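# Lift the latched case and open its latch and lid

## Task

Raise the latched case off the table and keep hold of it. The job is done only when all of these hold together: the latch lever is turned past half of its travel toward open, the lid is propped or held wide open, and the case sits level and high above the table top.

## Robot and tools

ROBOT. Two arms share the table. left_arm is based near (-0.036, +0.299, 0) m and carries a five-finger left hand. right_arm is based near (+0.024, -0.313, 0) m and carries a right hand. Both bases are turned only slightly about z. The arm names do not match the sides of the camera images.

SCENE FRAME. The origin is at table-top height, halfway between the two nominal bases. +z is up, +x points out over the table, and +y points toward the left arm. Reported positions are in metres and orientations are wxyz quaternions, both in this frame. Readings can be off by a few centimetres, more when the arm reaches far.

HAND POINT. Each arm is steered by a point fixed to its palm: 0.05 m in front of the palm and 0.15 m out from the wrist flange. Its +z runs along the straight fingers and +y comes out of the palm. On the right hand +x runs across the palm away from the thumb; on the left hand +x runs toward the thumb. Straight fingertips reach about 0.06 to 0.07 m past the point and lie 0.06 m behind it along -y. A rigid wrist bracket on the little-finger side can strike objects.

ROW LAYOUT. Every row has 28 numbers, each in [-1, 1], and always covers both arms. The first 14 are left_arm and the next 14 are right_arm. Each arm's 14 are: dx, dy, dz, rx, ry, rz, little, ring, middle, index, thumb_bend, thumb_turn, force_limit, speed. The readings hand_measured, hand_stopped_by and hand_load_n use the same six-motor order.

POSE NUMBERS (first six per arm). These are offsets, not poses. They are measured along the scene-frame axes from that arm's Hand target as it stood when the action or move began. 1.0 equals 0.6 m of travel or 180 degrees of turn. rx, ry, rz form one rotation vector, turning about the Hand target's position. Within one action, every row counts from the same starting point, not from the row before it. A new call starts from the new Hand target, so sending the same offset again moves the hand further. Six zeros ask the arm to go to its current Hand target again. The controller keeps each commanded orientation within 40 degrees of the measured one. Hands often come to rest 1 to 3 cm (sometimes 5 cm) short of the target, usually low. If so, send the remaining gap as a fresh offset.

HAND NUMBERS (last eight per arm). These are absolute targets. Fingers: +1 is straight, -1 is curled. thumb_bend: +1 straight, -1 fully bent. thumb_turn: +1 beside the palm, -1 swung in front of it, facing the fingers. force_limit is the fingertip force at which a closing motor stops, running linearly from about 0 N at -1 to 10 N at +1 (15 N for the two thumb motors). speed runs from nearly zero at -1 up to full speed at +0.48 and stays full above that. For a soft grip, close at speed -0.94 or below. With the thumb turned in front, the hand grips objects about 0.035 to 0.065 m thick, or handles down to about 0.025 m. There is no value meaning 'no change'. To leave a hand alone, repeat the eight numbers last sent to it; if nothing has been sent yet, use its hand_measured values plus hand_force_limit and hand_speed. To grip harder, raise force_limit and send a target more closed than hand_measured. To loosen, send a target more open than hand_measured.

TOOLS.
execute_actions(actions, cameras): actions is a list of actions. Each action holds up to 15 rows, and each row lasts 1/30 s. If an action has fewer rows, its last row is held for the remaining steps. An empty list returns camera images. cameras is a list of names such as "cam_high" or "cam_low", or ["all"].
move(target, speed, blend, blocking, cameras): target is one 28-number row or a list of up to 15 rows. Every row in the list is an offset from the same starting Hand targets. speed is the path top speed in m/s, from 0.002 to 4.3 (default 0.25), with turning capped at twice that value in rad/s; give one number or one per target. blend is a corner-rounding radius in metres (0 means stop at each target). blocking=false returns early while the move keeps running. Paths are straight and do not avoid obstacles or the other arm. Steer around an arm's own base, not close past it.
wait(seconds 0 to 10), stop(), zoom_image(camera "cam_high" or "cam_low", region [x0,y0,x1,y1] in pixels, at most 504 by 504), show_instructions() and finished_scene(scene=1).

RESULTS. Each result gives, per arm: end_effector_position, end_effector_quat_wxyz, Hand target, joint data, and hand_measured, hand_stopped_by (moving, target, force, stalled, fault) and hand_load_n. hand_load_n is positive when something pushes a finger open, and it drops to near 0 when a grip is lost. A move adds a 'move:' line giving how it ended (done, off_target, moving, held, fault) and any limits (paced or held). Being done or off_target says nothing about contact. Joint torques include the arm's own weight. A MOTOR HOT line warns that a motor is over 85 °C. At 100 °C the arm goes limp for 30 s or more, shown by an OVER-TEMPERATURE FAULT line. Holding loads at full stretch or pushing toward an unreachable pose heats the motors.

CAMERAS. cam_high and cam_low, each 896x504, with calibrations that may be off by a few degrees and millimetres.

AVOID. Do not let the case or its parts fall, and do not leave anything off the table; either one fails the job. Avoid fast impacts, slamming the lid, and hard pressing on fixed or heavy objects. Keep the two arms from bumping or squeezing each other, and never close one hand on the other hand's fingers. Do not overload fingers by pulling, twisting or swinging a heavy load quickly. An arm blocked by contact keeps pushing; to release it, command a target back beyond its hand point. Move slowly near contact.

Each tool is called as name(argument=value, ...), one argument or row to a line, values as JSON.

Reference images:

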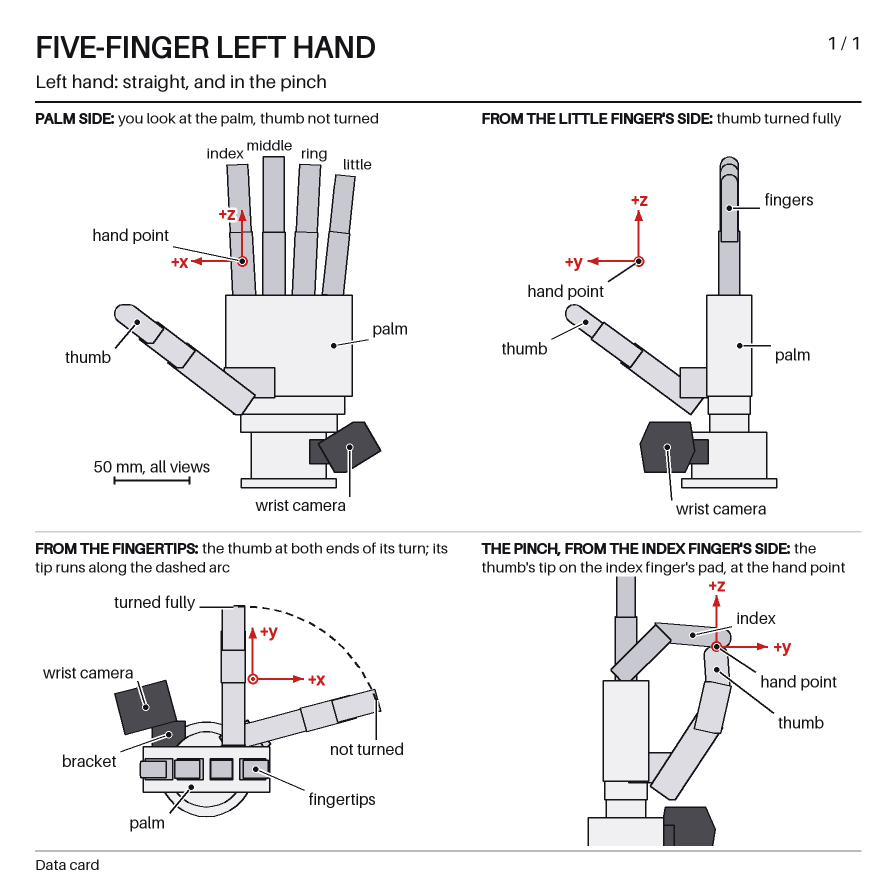

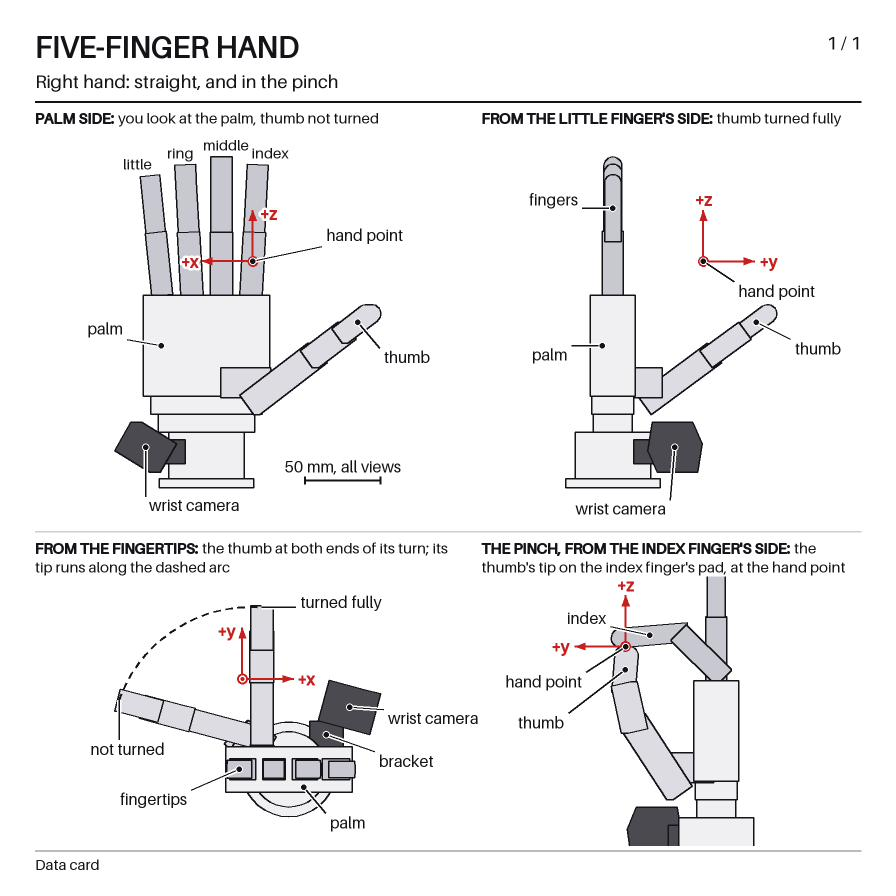

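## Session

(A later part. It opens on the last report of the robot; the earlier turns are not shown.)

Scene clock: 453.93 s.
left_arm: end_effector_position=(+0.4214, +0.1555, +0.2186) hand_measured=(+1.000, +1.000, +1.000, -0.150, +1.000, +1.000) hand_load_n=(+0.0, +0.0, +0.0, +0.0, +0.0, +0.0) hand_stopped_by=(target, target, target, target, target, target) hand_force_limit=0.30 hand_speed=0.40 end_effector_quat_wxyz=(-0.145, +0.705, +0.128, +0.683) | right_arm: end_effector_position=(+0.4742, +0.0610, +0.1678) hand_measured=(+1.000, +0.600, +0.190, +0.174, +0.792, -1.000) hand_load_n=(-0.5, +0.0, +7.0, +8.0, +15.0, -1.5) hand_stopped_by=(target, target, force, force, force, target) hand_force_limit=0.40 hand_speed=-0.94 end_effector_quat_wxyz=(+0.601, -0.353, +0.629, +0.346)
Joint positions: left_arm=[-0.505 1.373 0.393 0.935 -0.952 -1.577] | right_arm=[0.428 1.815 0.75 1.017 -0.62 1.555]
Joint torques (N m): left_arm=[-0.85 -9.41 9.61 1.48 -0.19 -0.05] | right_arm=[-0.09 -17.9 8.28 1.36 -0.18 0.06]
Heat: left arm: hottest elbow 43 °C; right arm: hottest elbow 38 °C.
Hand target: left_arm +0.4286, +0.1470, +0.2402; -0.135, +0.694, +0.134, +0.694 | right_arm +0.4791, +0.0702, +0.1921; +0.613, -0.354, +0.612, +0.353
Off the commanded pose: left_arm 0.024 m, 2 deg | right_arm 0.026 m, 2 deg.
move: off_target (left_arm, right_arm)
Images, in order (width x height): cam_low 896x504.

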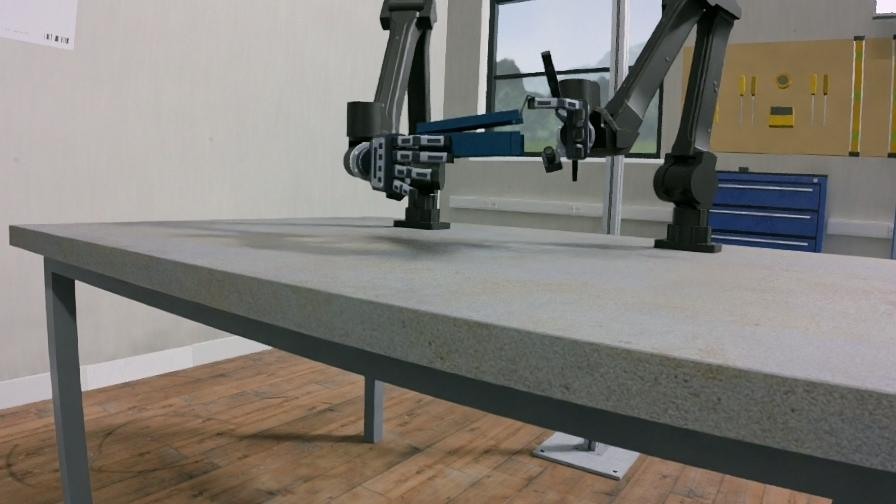

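move(
  target=[
    [0.0050,-0.0122,0.0372,0,0,0,1,1,1,-0.15,1,1,0.3,0.4,0,0,0,0,0,0,1,0.6,-0.7,-0.6,0.6,-1,0.4,-0.94],
    [0.0109,-0.0263,0.0667,0,0,0,1,1,1,-0.15,1,1,0.3,0.4,0,0,0,0,0,0,1,0.6,-0.7,-0.6,0.6,-1,0.4,-0.94],
    [0.0193,-0.0465,0.0978,0,0,0,1,1,1,-0.15,1,1,0.3,0.4,0,0,0,0,0,0,1,0.6,-0.7,-0.6,0.6,-1,0.4,-0.94],
  ],
  speed=0.05,
  blend=0.008,
  cameras=["all"],
)

zoom_image(
  camera="cam_low",
  region=[400, 60, 600, 200],
)

zoom_image(
  camera="cam_high",
  region=[350, 120, 510, 290],
)

Scene clock: 456.47 s.
left_arm: end_effector_position=(+0.4343, +0.1284, +0.2717) hand_measured=(+1.000, +1.000, +1.000, -0.150, +1.000, +1.000) hand_load_n=(+0.0, +0.0, +0.0, +0.0, +0.0, +0.0) hand_stopped_by=(target, target, target, target, target, target) hand_force_limit=0.30 hand_speed=0.40 end_effector_quat_wxyz=(-0.148, +0.705, +0.126, +0.682) | right_arm: end_effector_position=(+0.4741, +0.0610, +0.1680) hand_measured=(+1.000, +0.600, +0.190, +0.174, +0.792, -1.000) hand_load_n=(+0.0, +0.0, +7.0, +8.0, +15.5, -1.0) hand_stopped_by=(target, target, force, force, force, target) hand_force_limit=0.40 hand_speed=-0.94 end_effector_quat_wxyz=(+0.600, -0.352, +0.629, +0.347)
Joint positions: left_arm=[-0.555 1.266 0.517 0.699 -1.004 -1.576] | right_arm=[0.428 1.815 0.75 1.017 -0.62 1.558]
Joint torques (N m): left_arm=[-0.85 -9.35 11.73 1.4 -0.16 -0.06] | right_arm=[-0.15 -17.9 8.28 1.36 -0.14 0.04]
Heat: left arm: hottest elbow 43 °C; right arm: hottest elbow 38 °C.
Hand target: left_arm +0.4402, +0.1192, +0.2988; -0.135, +0.694, +0.134, +0.694 | right_arm +0.4792, +0.0702, +0.1921; +0.612, -0.354, +0.613, +0.353
Off the commanded pose: left_arm 0.029 m, 3 deg | right_arm 0.026 m, 2 deg.
move: off_target (left_arm, right_arm)

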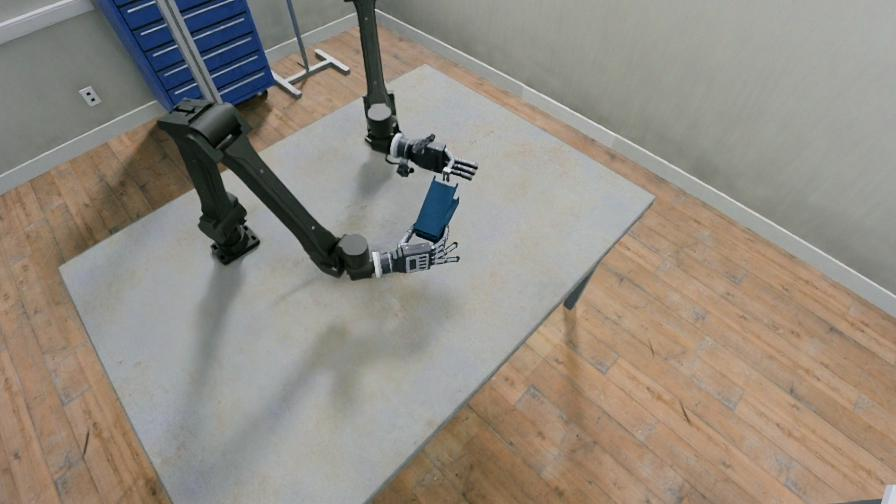

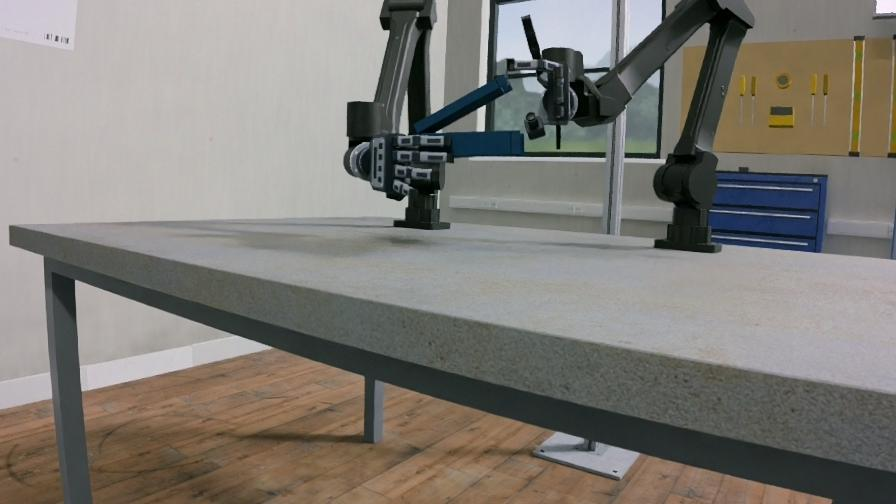

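Scaled by 2.520 from the camera's 896x504 image, which has a finer 1280x720 frame.

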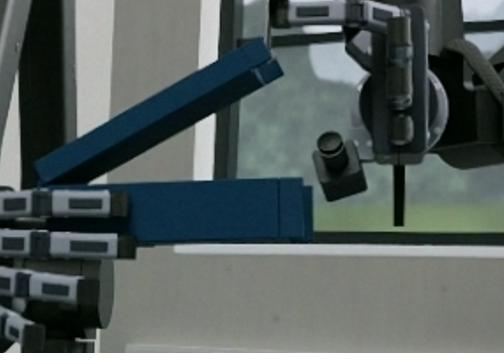

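Scaled by 2.965 from the camera's 896x504 image, which has a finer 1280x720 frame.

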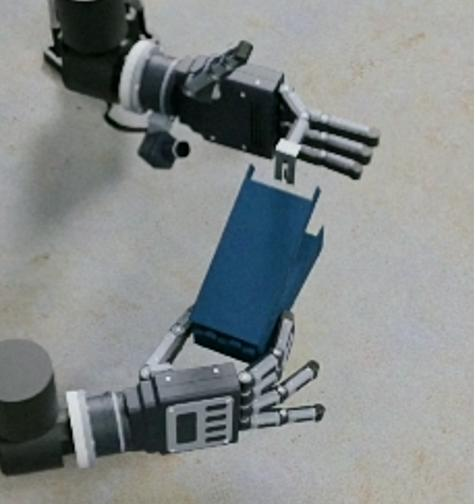

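move(
  target=[
    [0.0109,-0.0263,0.032,0,0,0,1,1,1,-0.15,1,1,0.3,0.4,0,0,0,0,0,0,1,0.6,-0.7,-0.6,0.6,-1,0.4,-0.94],
    [0.0236,-0.0568,0.0592,0,0,0,1,1,1,-0.15,1,1,0.3,0.4,0,0,0,0,0,0,1,0.6,-0.7,-0.6,0.6,-1,0.4,-0.94],
  ],
  speed=0.05,
  blend=0.008,
  cameras=["all"],
)

zoom_image(
  camera="cam_low",
  region=[400, 40, 600, 180],
)

zoom_image(
  camera="cam_high",
  region=[350, 120, 510, 290],
)

Scene clock: 458.47 s.
left_arm: end_effector_position=(+0.4462, +0.0957, +0.3101) hand_measured=(+1.000, +1.000, +1.000, -0.150, +1.000, +1.000) hand_load_n=(+0.0, +0.0, +0.0, +0.0, +0.0, +0.0) hand_stopped_by=(target, target, target, target, target, target) hand_force_limit=0.30 hand_speed=0.40 end_effector_quat_wxyz=(-0.146, +0.703, +0.126, +0.684) | right_arm: end_effector_position=(+0.4739, +0.0609, +0.1709) hand_measured=(+1.000, +0.600, +0.190, +0.174, +0.792, -1.000) hand_load_n=(+0.0, +0.0, +7.0, +8.0, +15.0, -1.5) hand_stopped_by=(target, target, force, force, force, target) hand_force_limit=0.40 hand_speed=-0.94 end_effector_quat_wxyz=(+0.602, -0.352, +0.627, +0.347)
Joint positions: left_arm=[-0.609 1.262 0.638 0.582 -1.055 -1.574] | right_arm=[0.428 1.809 0.75 1.017 -0.62 1.558]
Joint torques (N m): left_arm=[-0.73 -8.18 13.05 1.65 -0.22 -0.08] | right_arm=[-0.15 -17.32 8.38 1.35 -0.12 0.03]
Heat: left arm: hottest elbow 43 °C; right arm: hottest elbow 38 °C.
Hand target: left_arm +0.4543, +0.0850, +0.3343; -0.135, +0.694, +0.134, +0.694 | right_arm +0.4792, +0.0702, +0.1920; +0.612, -0.354, +0.613, +0.353
Off the commanded pose: left_arm 0.028 m, 2 deg | right_arm 0.024 m, 2 deg.
move: off_target (left_arm, right_arm)

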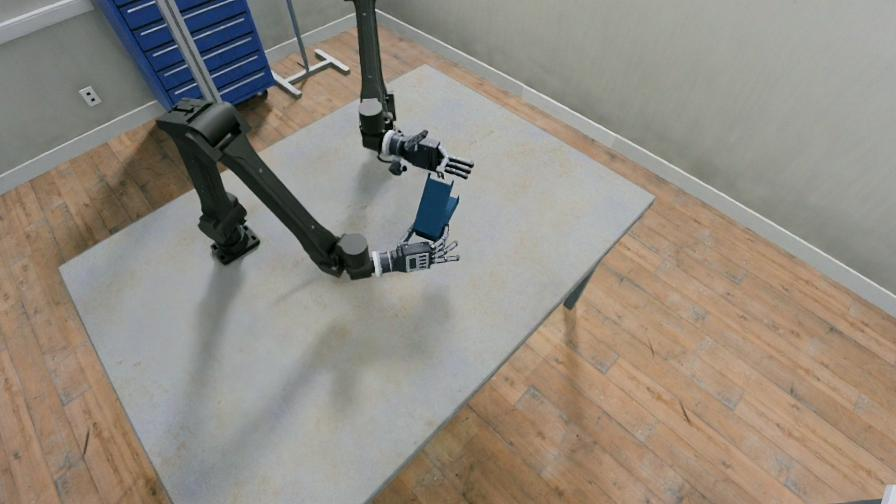

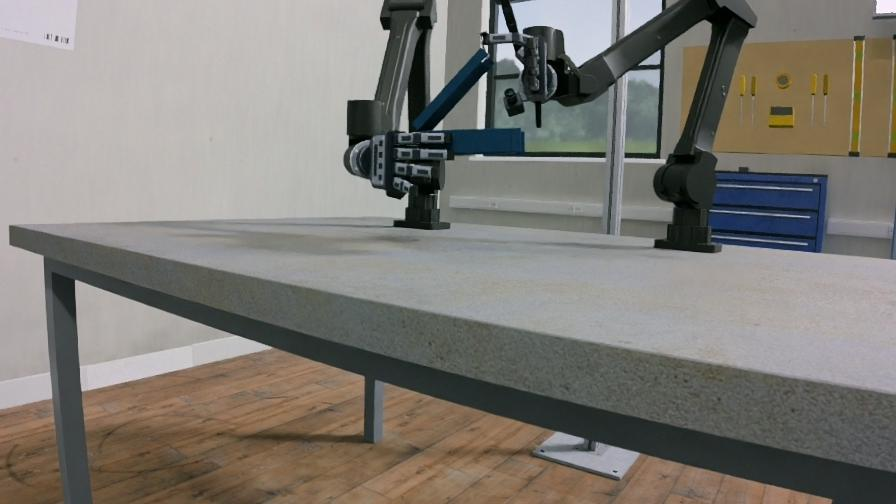

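Scaled by 2.520 from the camera's 896x504 image, which has a finer 1280x720 frame.

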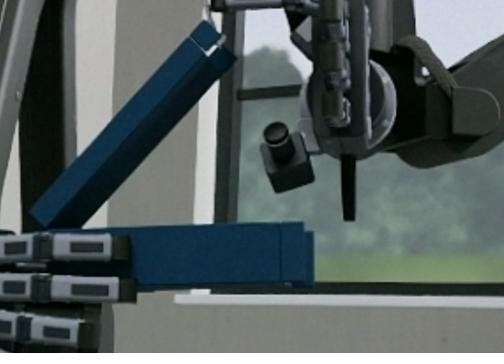

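Scaled by 2.965 from the camera's 896x504 image, which has a finer 1280x720 frame.

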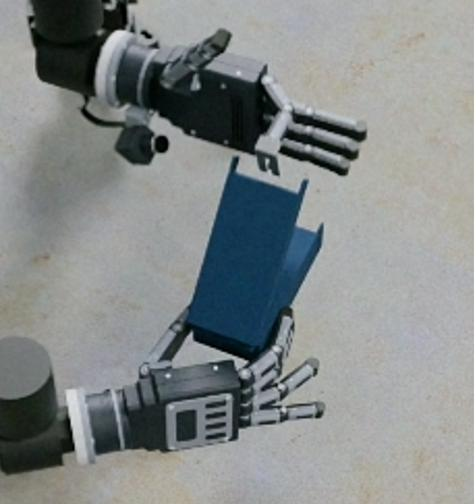

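move(
  target=[
    [0.0156,-0.0376,0.0245,0,0,0,1,1,1,-0.15,1,1,0.3,0.4,0,0,0,0,0,0,1,0.6,-0.7,-0.6,0.6,-1,0.4,-0.94],
    [0.0291,-0.0702,0.0387,0,0,0,1,1,1,-0.15,1,1,0.3,0.4,0,0,0,0,0,0,1,0.6,-0.7,-0.6,0.6,-1,0.4,-0.94],
  ],
  speed=0.05,
  blend=0.008,
  cameras=["all"],
)

zoom_image(
  camera="cam_low",
  region=[400, 20, 600, 180],
)

zoom_image(
  camera="cam_high",
  region=[350, 120, 510, 290],
)

Scene clock: 460.57 s.
left_arm: end_effector_position=(+0.4638, +0.0573, +0.3481) hand_measured=(+1.000, +1.000, +1.000, -0.150, +1.000, +1.000) hand_load_n=(+0.0, +0.0, +0.0, +0.0, +0.0, +0.0) hand_stopped_by=(target, target, target, target, target, target) hand_force_limit=0.30 hand_speed=0.40 end_effector_quat_wxyz=(-0.141, +0.695, +0.137, +0.692) | right_arm: end_effector_position=(+0.4745, +0.0609, +0.1707) hand_measured=(+1.000, +0.600, +0.190, +0.174, +0.792, -1.000) hand_load_n=(+0.0, +0.0, +6.5, +9.0, +15.0, -1.0) hand_stopped_by=(target, target, force, force, force, target) hand_force_limit=0.40 hand_speed=-0.94 end_effector_quat_wxyz=(+0.601, -0.351, +0.629, +0.347)
Joint positions: left_arm=[-0.661 1.319 0.783 0.527 -1.115 -1.573] | right_arm=[0.429 1.808 0.75 1.014 -0.617 1.56]
Joint torques (N m): left_arm=[-0.97 -8 12.74 1.18 0.04 -0.08] | right_arm=[-0.15 -17.32 8.36 1.47 -0.28 0.02]
Heat: left arm: hottest elbow 43 °C; right arm: hottest elbow 37 °C.
Hand target: left_arm +0.4718, +0.0429, +0.3574; -0.135, +0.694, +0.134, +0.694 | right_arm +0.4791, +0.0703, +0.1920; +0.612, -0.354, +0.613, +0.353
Off the commanded pose: left_arm 0.019 m, 1 deg | right_arm 0.024 m, 2 deg.
move: off_target (left_arm, right_arm)

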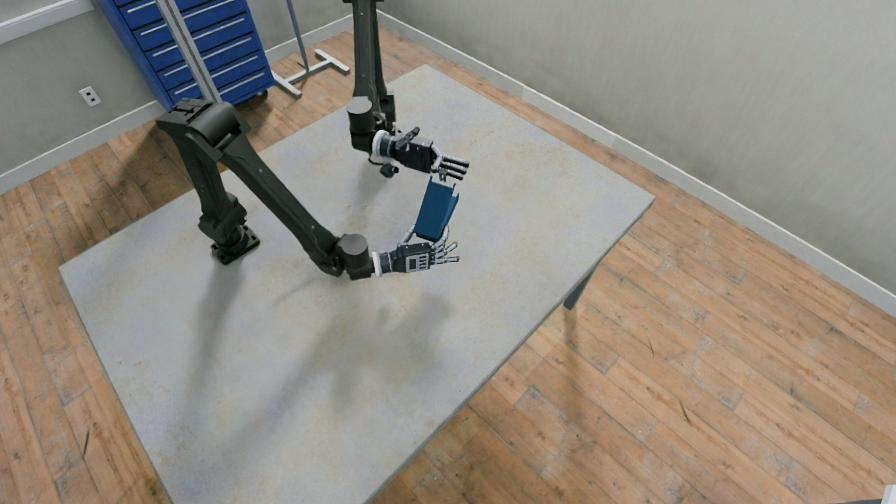

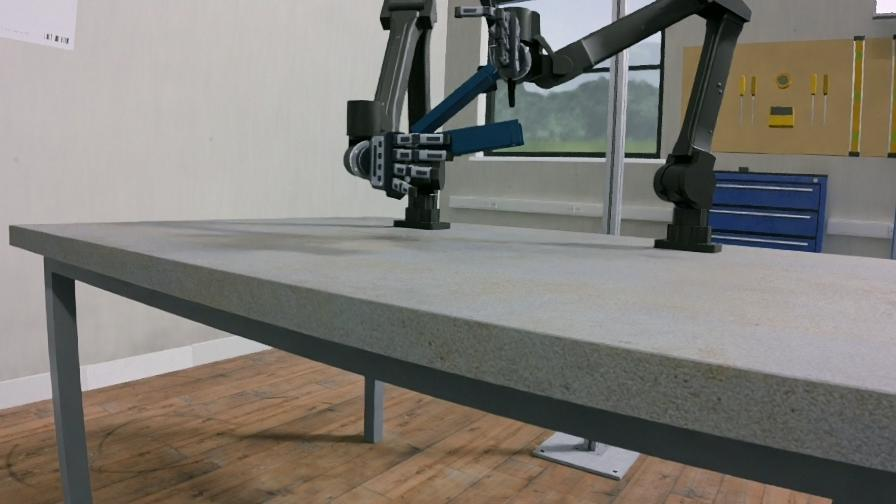

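Scaled by 2.520 from the camera's 896x504 image, which has a finer 1280x720 frame.

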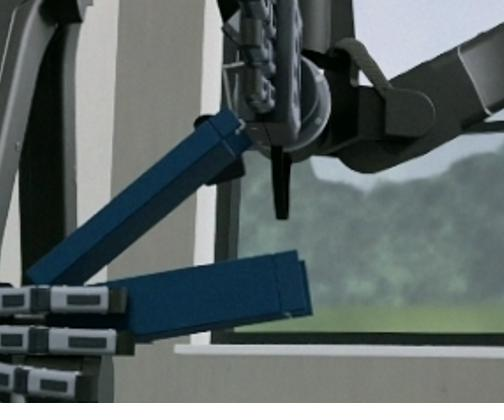

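Scaled by 2.965 from the camera's 896x504 image, which has a finer 1280x720 frame.

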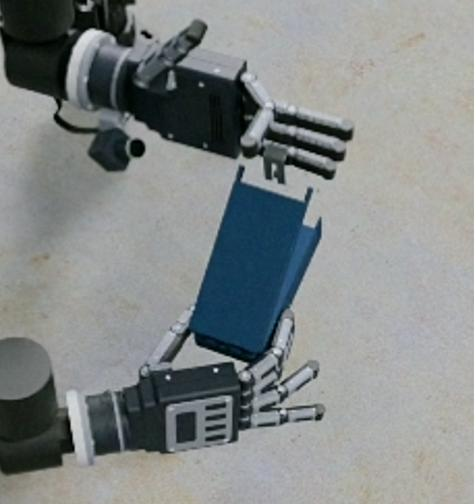

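zoom_image(
  camera="cam_low",
  region=[450, 30, 540, 110],
)

zoom_image(
  camera="cam_high",
  region=[410, 150, 480, 210],
)

Scaled by 5.600 from the camera's 896x504 image, which has a finer 1280x720 frame.

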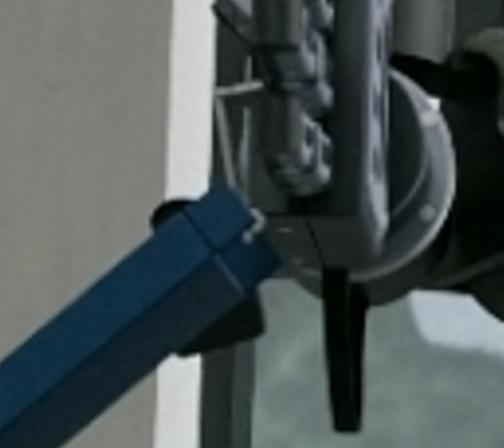

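Scaled by 7.200 from the camera's 896x504 image, which has a finer 1280x720 frame.

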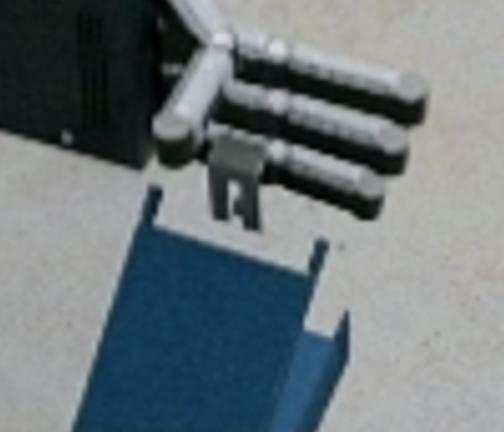

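move(
  target=[
    [0,0,-0.025,0,0,0,1,1,1,-0.15,1,1,0.3,0.4,0,0,0,0,0,0,1,0.6,-0.7,-0.6,0.6,-1,0.4,-0.94],
  ],
  speed=0.04,
  cameras=["cam_low"],
)

zoom_image(
  camera="cam_low",
  region=[450, 0, 550, 100],
)

Scene clock: 470.80 s.
left_arm: end_effector_position=(+0.4675, +0.0543, +0.3385) hand_measured=(+1.000, +1.000, +1.000, -0.150, +1.000, +1.000) hand_load_n=(+0.0, +0.0, +0.0, +0.0, +0.5, +0.0) hand_stopped_by=(target, target, target, target, target, target) hand_force_limit=0.30 hand_speed=0.40 end_effector_quat_wxyz=(-0.144, +0.697, +0.134, +0.689) | right_arm: end_effector_position=(+0.4746, +0.0609, +0.1707) hand_measured=(+1.000, +0.600, +0.190, +0.174, +0.792, -1.000) hand_load_n=(+0.0, +0.0, +6.5, +8.5, +14.5, -1.0) hand_stopped_by=(target, target, force, force, force, target) hand_force_limit=0.40 hand_speed=-0.94 end_effector_quat_wxyz=(+0.601, -0.350, +0.629, +0.347)
Joint positions: left_arm=[-0.661 1.343 0.783 0.54 -1.116 -1.573] | right_arm=[0.429 1.808 0.75 1.014 -0.617 1.56]
Joint torques (N m): left_arm=[-0.91 -8.41 10.82 2.36 0.08 -0.1] | right_arm=[-0.09 -17.32 8.35 1.47 -0.32 0.02]
Heat: left arm: hottest elbow 44 °C; right arm: hottest elbow 37 °C.
Hand target: left_arm +0.4718, +0.0429, +0.3426; -0.135, +0.694, +0.134, +0.694 | right_arm +0.4791, +0.0703, +0.1920; +0.612, -0.354, +0.613, +0.353
Off the commanded pose: left_arm 0.013 m, 1 deg | right_arm 0.024 m, 2 deg.
move: off_target (left_arm, right_arm)
Images, in order (width x height): cam_low 896x504.

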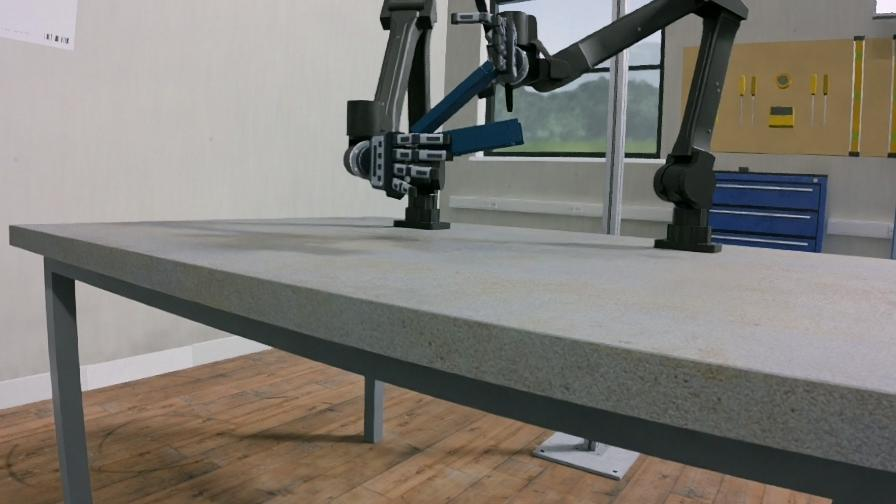

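Scaled by 5.040 from the camera's 896x504 image, which has a finer 1280x720 frame.

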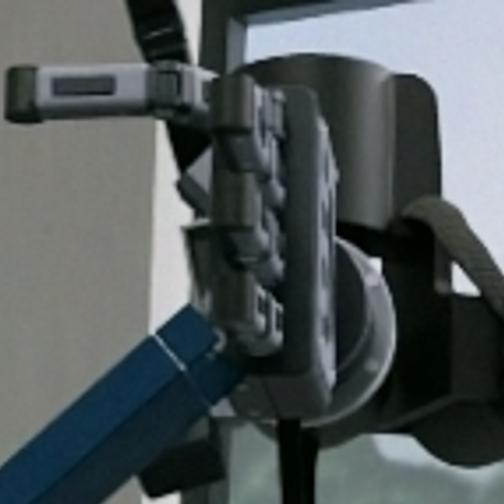

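move(
  target=[
    [0.0100,-0.0240,0.02,0,0,0,1,1,1,-0.15,1,1,0.3,0.4,0,0,0,0,0,0,1,0.6,-0.7,-0.6,0.6,-1,0.4,-0.94],
  ],
  speed=0.04,
  cameras=["all"],
)

zoom_image(
  camera="cam_low",
  region=[400, 0, 560, 160],
)

zoom_image(
  camera="cam_high",
  region=[390, 120, 510, 270],
)

Scene clock: 474.27 s.
left_arm: end_effector_position=(+0.4708, +0.0456, +0.3450) hand_measured=(+1.000, +1.000, +1.000, -0.150, +1.000, +1.000) hand_load_n=(+0.0, +0.0, +0.0, +0.0, +0.0, +0.0) hand_stopped_by=(target, target, target, target, target, target) hand_force_limit=0.30 hand_speed=0.40 end_effector_quat_wxyz=(-0.143, +0.695, +0.139, +0.691) | right_arm: end_effector_position=(+0.4746, +0.0609, +0.1707) hand_measured=(+1.000, +0.600, +0.190, +0.174, +0.792, -1.000) hand_load_n=(+0.0, +0.0, +6.0, +8.0, +15.0, -1.5) hand_stopped_by=(target, target, force, force, force, target) hand_force_limit=0.40 hand_speed=-0.94 end_effector_quat_wxyz=(+0.601, -0.350, +0.629, +0.347)
Joint positions: left_arm=[-0.673 1.36 0.814 0.537 -1.133 -1.573] | right_arm=[0.429 1.808 0.75 1.014 -0.617 1.56]
Joint torques (N m): left_arm=[-1.2 -8.59 12.77 1.22 0.09 -0.09] | right_arm=[-0.09 -17.32 8.35 1.48 -0.31 0.02]
Heat: left arm: hottest elbow 44 °C; right arm: hottest elbow 37 °C.
Hand target: left_arm +0.4778, +0.0287, +0.3544; -0.135, +0.694, +0.134, +0.694 | right_arm +0.4791, +0.0703, +0.1920; +0.612, -0.354, +0.613, +0.353
Off the commanded pose: left_arm 0.021 m, 1 deg | right_arm 0.024 m, 2 deg.
move: off_target (left_arm, right_arm)

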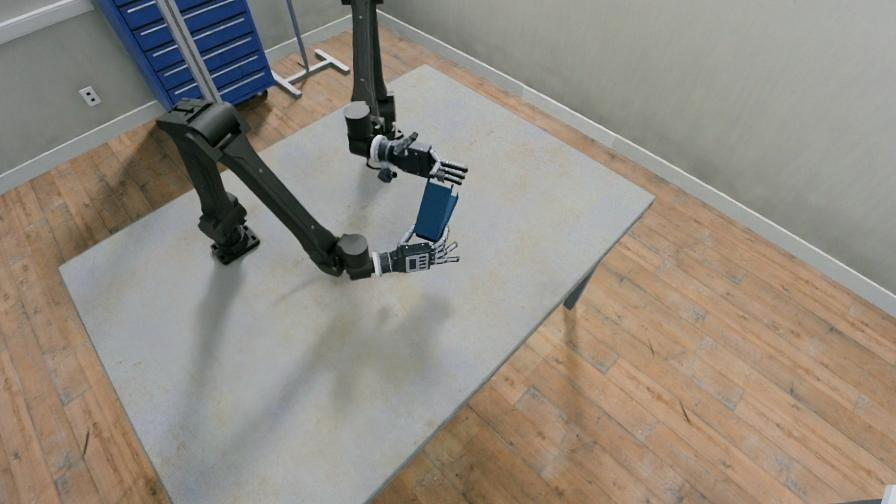

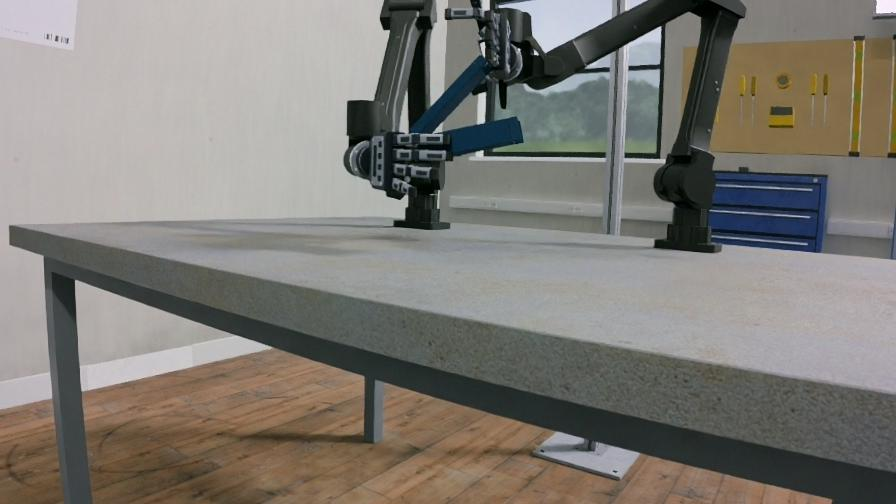

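Scaled by 3.150 from the camera's 896x504 image, which has a finer 1280x720 frame.

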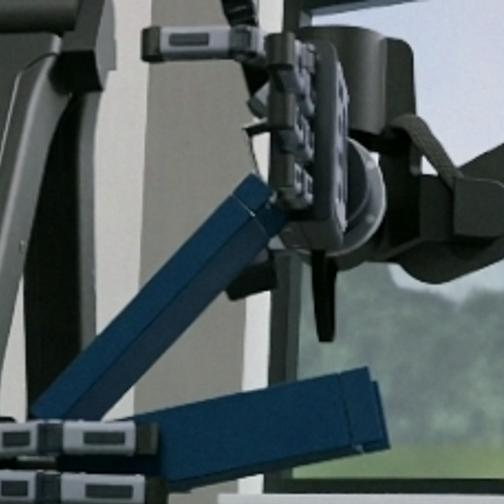

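Scaled by 3.360 from the camera's 896x504 image, which has a finer 1280x720 frame.

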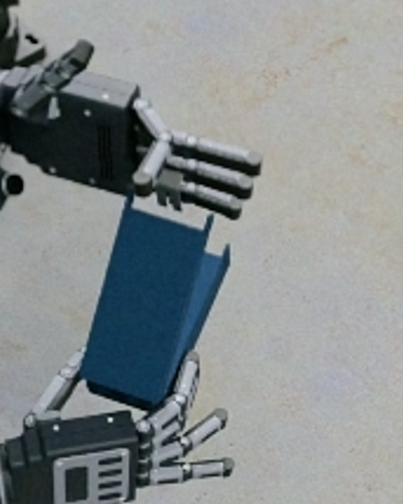

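move(
  target=[
    [0,0,0.01,0,0,0,1,1,1,-0.15,1,1,0.3,0.4,0,0,0,-0.0565,-0.0234,0,1,0.6,-0.7,-0.6,0.6,-1,0.4,-0.94],
  ],
  speed=0.05,
  cameras=["all"],
)

zoom_image(
  camera="cam_low",
  region=[400, 0, 560, 160],
)

zoom_image(
  camera="cam_high",
  region=[390, 120, 510, 270],
)

Scene clock: 480.37 s.
left_arm: end_effector_position=(+0.4724, +0.0436, +0.3451) hand_measured=(+1.000, +1.000, +1.000, -0.150, +1.000, +1.000) hand_load_n=(+0.0, +0.0, +0.0, +0.0, +0.0, +0.0) hand_stopped_by=(target, target, target, target, target, target) hand_force_limit=0.30 hand_speed=0.40 end_effector_quat_wxyz=(-0.146, +0.697, +0.135, +0.689) | right_arm: end_effector_position=(+0.4699, +0.0619, +0.1596) hand_measured=(+1.000, +0.600, +0.190, +0.174, +0.792, -1.000) hand_load_n=(+0.0, +0.0, +5.5, +7.5, +15.5, -1.5) hand_stopped_by=(target, target, force, force, force, target) hand_force_limit=0.40 hand_speed=-0.94 end_effector_quat_wxyz=(+0.574, -0.409, +0.647, +0.291)
Joint positions: left_arm=[-0.674 1.362 0.823 0.517 -1.133 -1.573] | right_arm=[0.429 1.714 0.758 0.746 -0.607 1.356]
Joint torques (N m): left_arm=[-1.26 -9.64 12.89 1.22 0.11 -0.08] | right_arm=[-0.56 -18.08 9.89 1.5 -0.41 -0.25]
Heat: left arm: hottest elbow 44 °C; right arm: hottest elbow 38 °C.
Hand target: left_arm +0.4778, +0.0287, +0.3607; -0.135, +0.694, +0.134, +0.694 | right_arm +0.4792, +0.0703, +0.1922; +0.601, -0.419, +0.618, +0.284
Off the commanded pose: left_arm 0.022 m, 1 deg | right_arm 0.035 m, 5 deg.
move: off_target (left_arm, right_arm)

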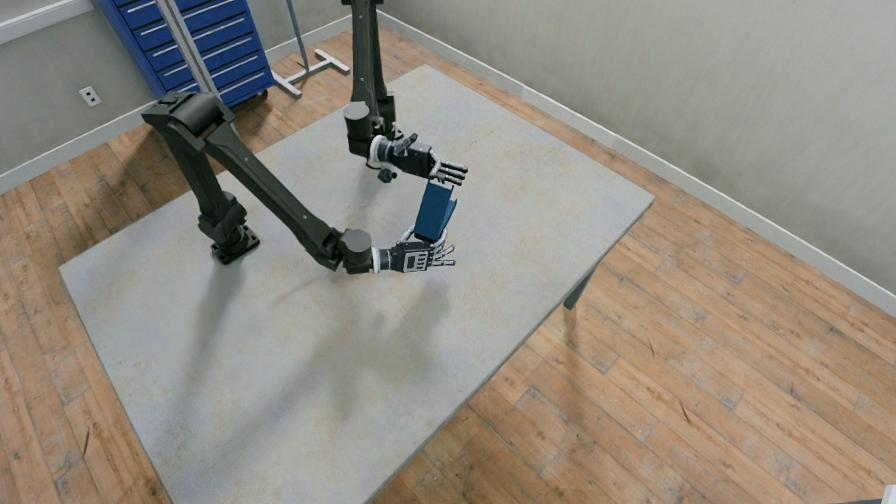

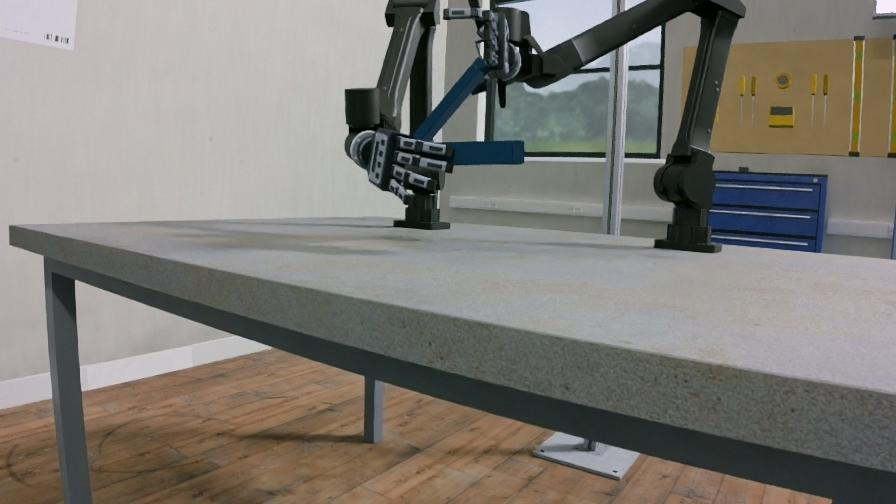

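Scaled by 3.150 from the camera's 896x504 image, which has a finer 1280x720 frame.

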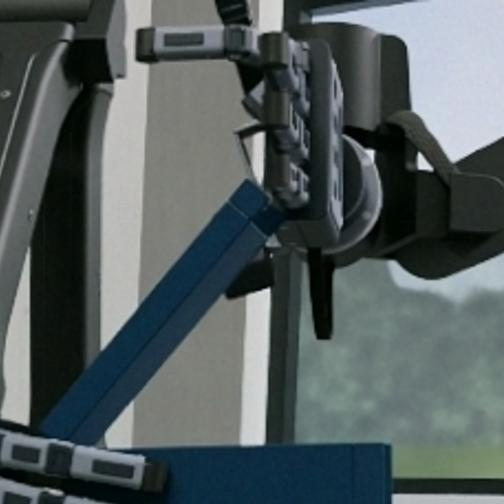

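Scaled by 3.360 from the camera's 896x504 image, which has a finer 1280x720 frame.

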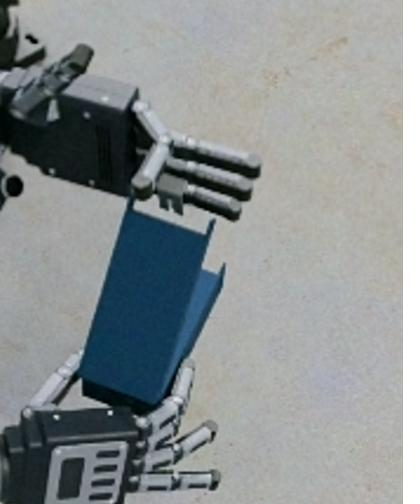

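move(
  target=[
    [0.0153,-0.0370,0.02,0,0,0,1,1,1,-0.15,1,1,0.3,0.4,0,0,0,-0.0150,-0.0062,0,1,0.6,-0.7,-0.6,0.6,-1,0.4,-0.94],
  ],
  speed=0.04,
  cameras=["all"],
)

zoom_image(
  camera="cam_low",
  region=[400, 0, 560, 180],
)

zoom_image(
  camera="cam_high",
  region=[390, 120, 510, 270],
)

Scene clock: 482.10 s.
left_arm: end_effector_position=(+0.4806, +0.0232, +0.3622) hand_measured=(+1.000, +1.000, +1.000, -0.150, +1.000, +1.000) hand_load_n=(+0.0, +0.5, +0.0, +0.0, +0.0, +0.0) hand_stopped_by=(target, target, target, target, target, target) hand_force_limit=0.30 hand_speed=0.40 end_effector_quat_wxyz=(-0.143, +0.695, +0.137, +0.691) | right_arm: end_effector_position=(+0.4690, +0.0615, +0.1592) hand_measured=(+1.000, +0.600, +0.190, +0.174, +0.792, -1.000) hand_load_n=(+0.0, +0.0, +6.0, +7.0, +15.5, -2.0) hand_stopped_by=(target, target, force, force, force, target) hand_force_limit=0.40 hand_speed=-0.94 end_effector_quat_wxyz=(+0.570, -0.426, +0.647, +0.273)
Joint positions: left_arm=[-0.696 1.392 0.898 0.482 -1.154 -1.573] | right_arm=[0.429 1.686 0.765 0.675 -0.601 1.294]
Joint torques (N m): left_arm=[-1.08 -9.35 13.08 1.17 0.06 -0.08] | right_arm=[-0.56 -17.79 10.3 1.4 -0.36 -0.28]
Heat: left arm: hottest elbow 44 °C; right arm: hottest elbow 38 °C.
Hand target: left_arm +0.4870, +0.0064, +0.3723; -0.135, +0.694, +0.134, +0.694 | right_arm +0.4791, +0.0703, +0.1922; +0.597, -0.436, +0.619, +0.265
Off the commanded pose: left_arm 0.021 m, 1 deg | right_arm 0.036 m, 5 deg.
move: off_target (left_arm, right_arm)

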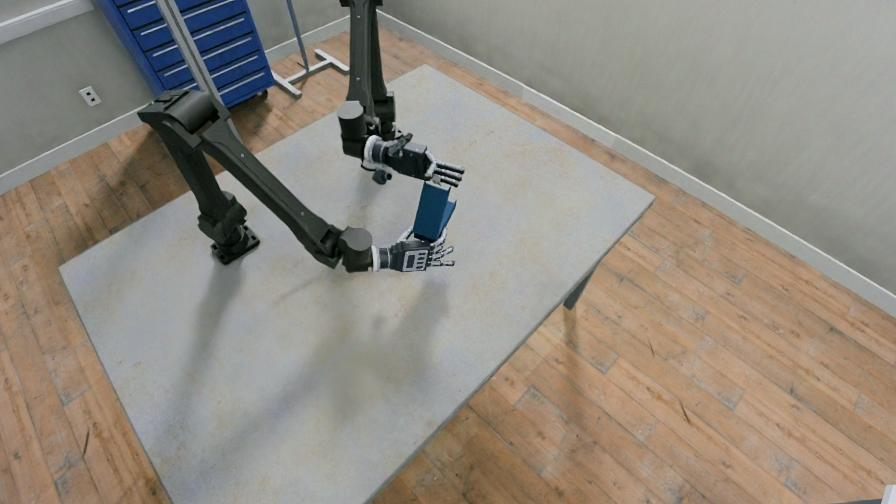

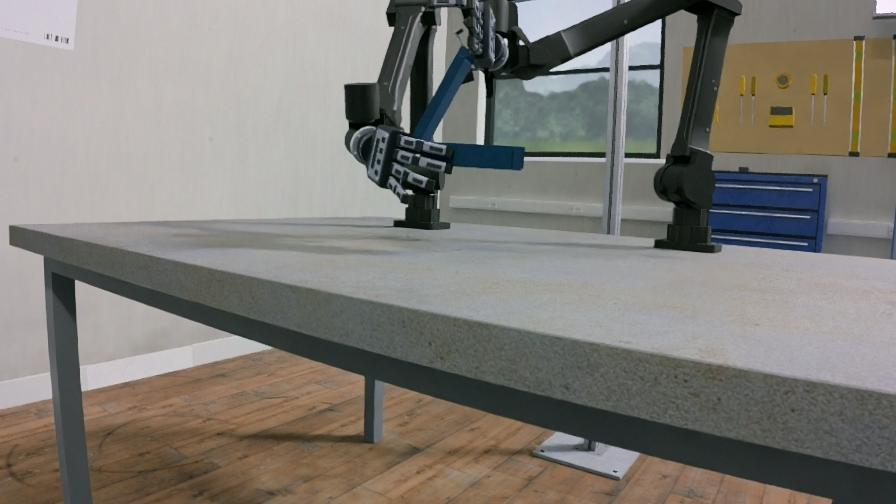

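Scaled by 2.800 from the camera's 896x504 image, which has a finer 1280x720 frame.

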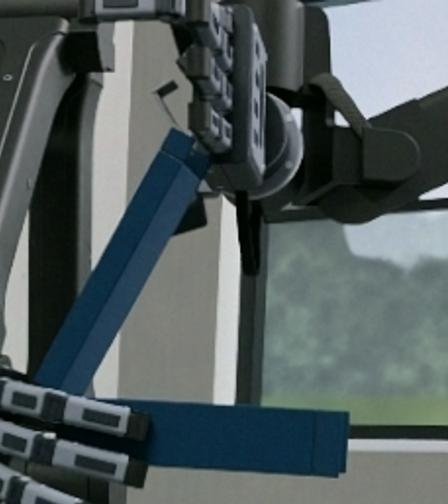

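Scaled by 3.360 from the camera's 896x504 image, which has a finer 1280x720 frame.

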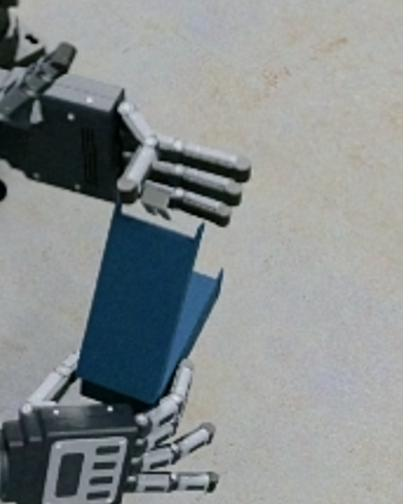

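zoom_image(
  camera="cam_high",
  region=[415, 160, 465, 210],
)

zoom_image(
  camera="cam_low",
  region=[440, 10, 520, 90],
)

Scaled by 10.080 from the camera's 896x504 image, which has a finer 1280x720 frame.

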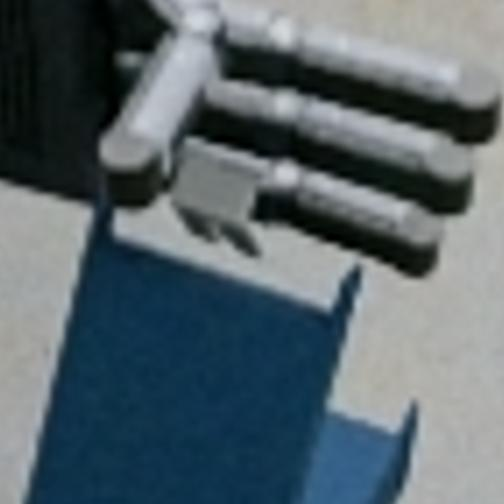

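Scaled by 6.300 from the camera's 896x504 image, which has a finer 1280x720 frame.

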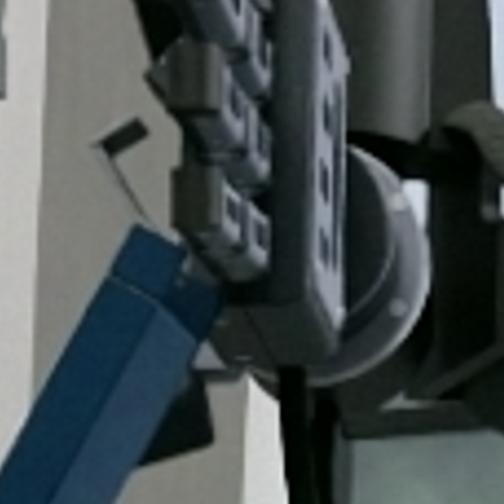

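move(
  target=[
    [0.0053,-0.0302,0.02,0,0,0,1,1,1,-0.15,1,1,0.3,0.4,0,0,0,0.0153,-0.0075,0,1,0.6,-0.7,-0.6,0.6,-1,0.4,-0.94],
  ],
  speed=0.04,
  cameras=["all"],
)

zoom_image(
  camera="cam_low",
  region=[400, 0, 560, 180],
)

zoom_image(
  camera="cam_high",
  region=[390, 120, 510, 270],
)

Scene clock: 486.00 s.
left_arm: end_effector_position=(+0.4838, +0.0054, +0.3792) hand_measured=(+1.000, +1.000, +1.000, -0.150, +1.000, +1.000) hand_load_n=(+0.0, +0.0, +0.0, +0.0, +0.0, +0.0) hand_stopped_by=(target, target, target, target, target, target) hand_force_limit=0.30 hand_speed=0.40 end_effector_quat_wxyz=(-0.140, +0.693, +0.141, +0.693) | right_arm: end_effector_position=(+0.4711, +0.0624, +0.1678) hand_measured=(+1.000, +0.600, +0.190, +0.174, +0.792, -1.000) hand_load_n=(+0.0, +0.0, +6.0, +7.5, +15.0, -1.5) hand_stopped_by=(target, target, force, force, force, target) hand_force_limit=0.40 hand_speed=-0.94 end_effector_quat_wxyz=(+0.590, -0.424, +0.630, +0.273)
Joint positions: left_arm=[-0.72 1.412 0.96 0.45 -1.179 -1.573] | right_arm=[0.429 1.696 0.765 0.743 -0.602 1.304]
Joint torques (N m): left_arm=[-1.2 -9.58 12.89 1.07 0.12 -0.09] | right_arm=[-0.56 -15.56 9.31 2.99 -0.57 -0.02]
Heat: left arm: hottest elbow 45 °C; right arm: hottest elbow 39 °C.
Hand target: left_arm +0.4902, -0.0117, +0.3843; -0.135, +0.694, +0.134, +0.694 | right_arm +0.4792, +0.0703, +0.1921; +0.614, -0.425, +0.605, +0.275
Off the commanded pose: left_arm 0.019 m, 1 deg | right_arm 0.027 m, 4 deg.
move: off_target (left_arm, right_arm)

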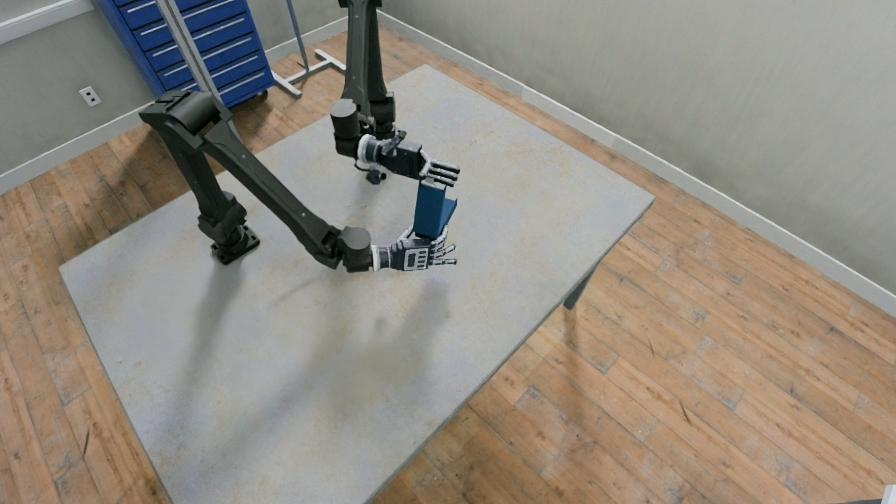

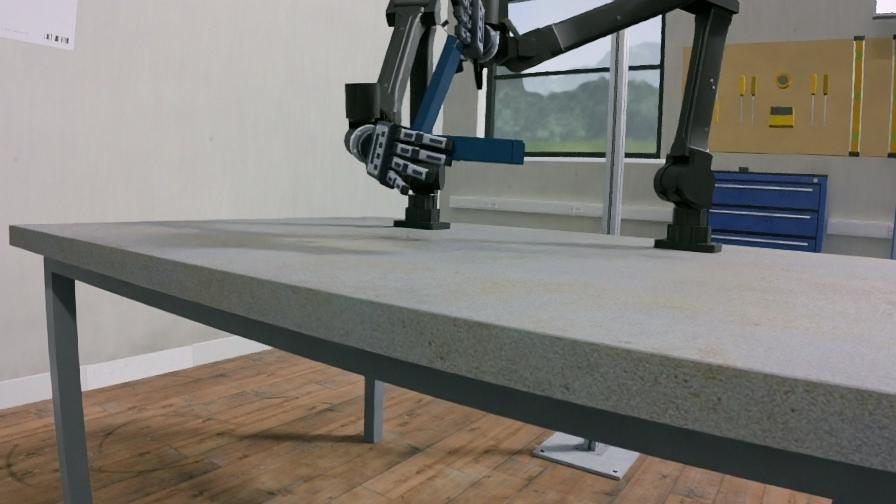

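Scaled by 2.800 from the camera's 896x504 image, which has a finer 1280x720 frame.

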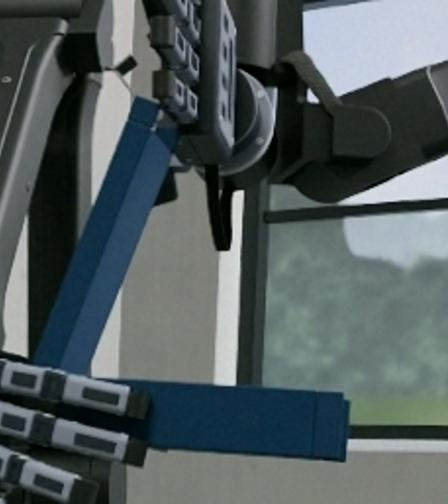

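Scaled by 3.360 from the camera's 896x504 image, which has a finer 1280x720 frame.

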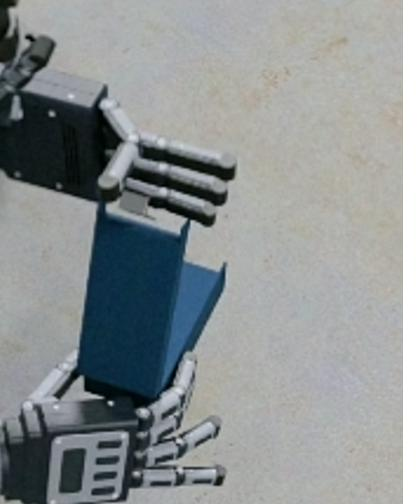

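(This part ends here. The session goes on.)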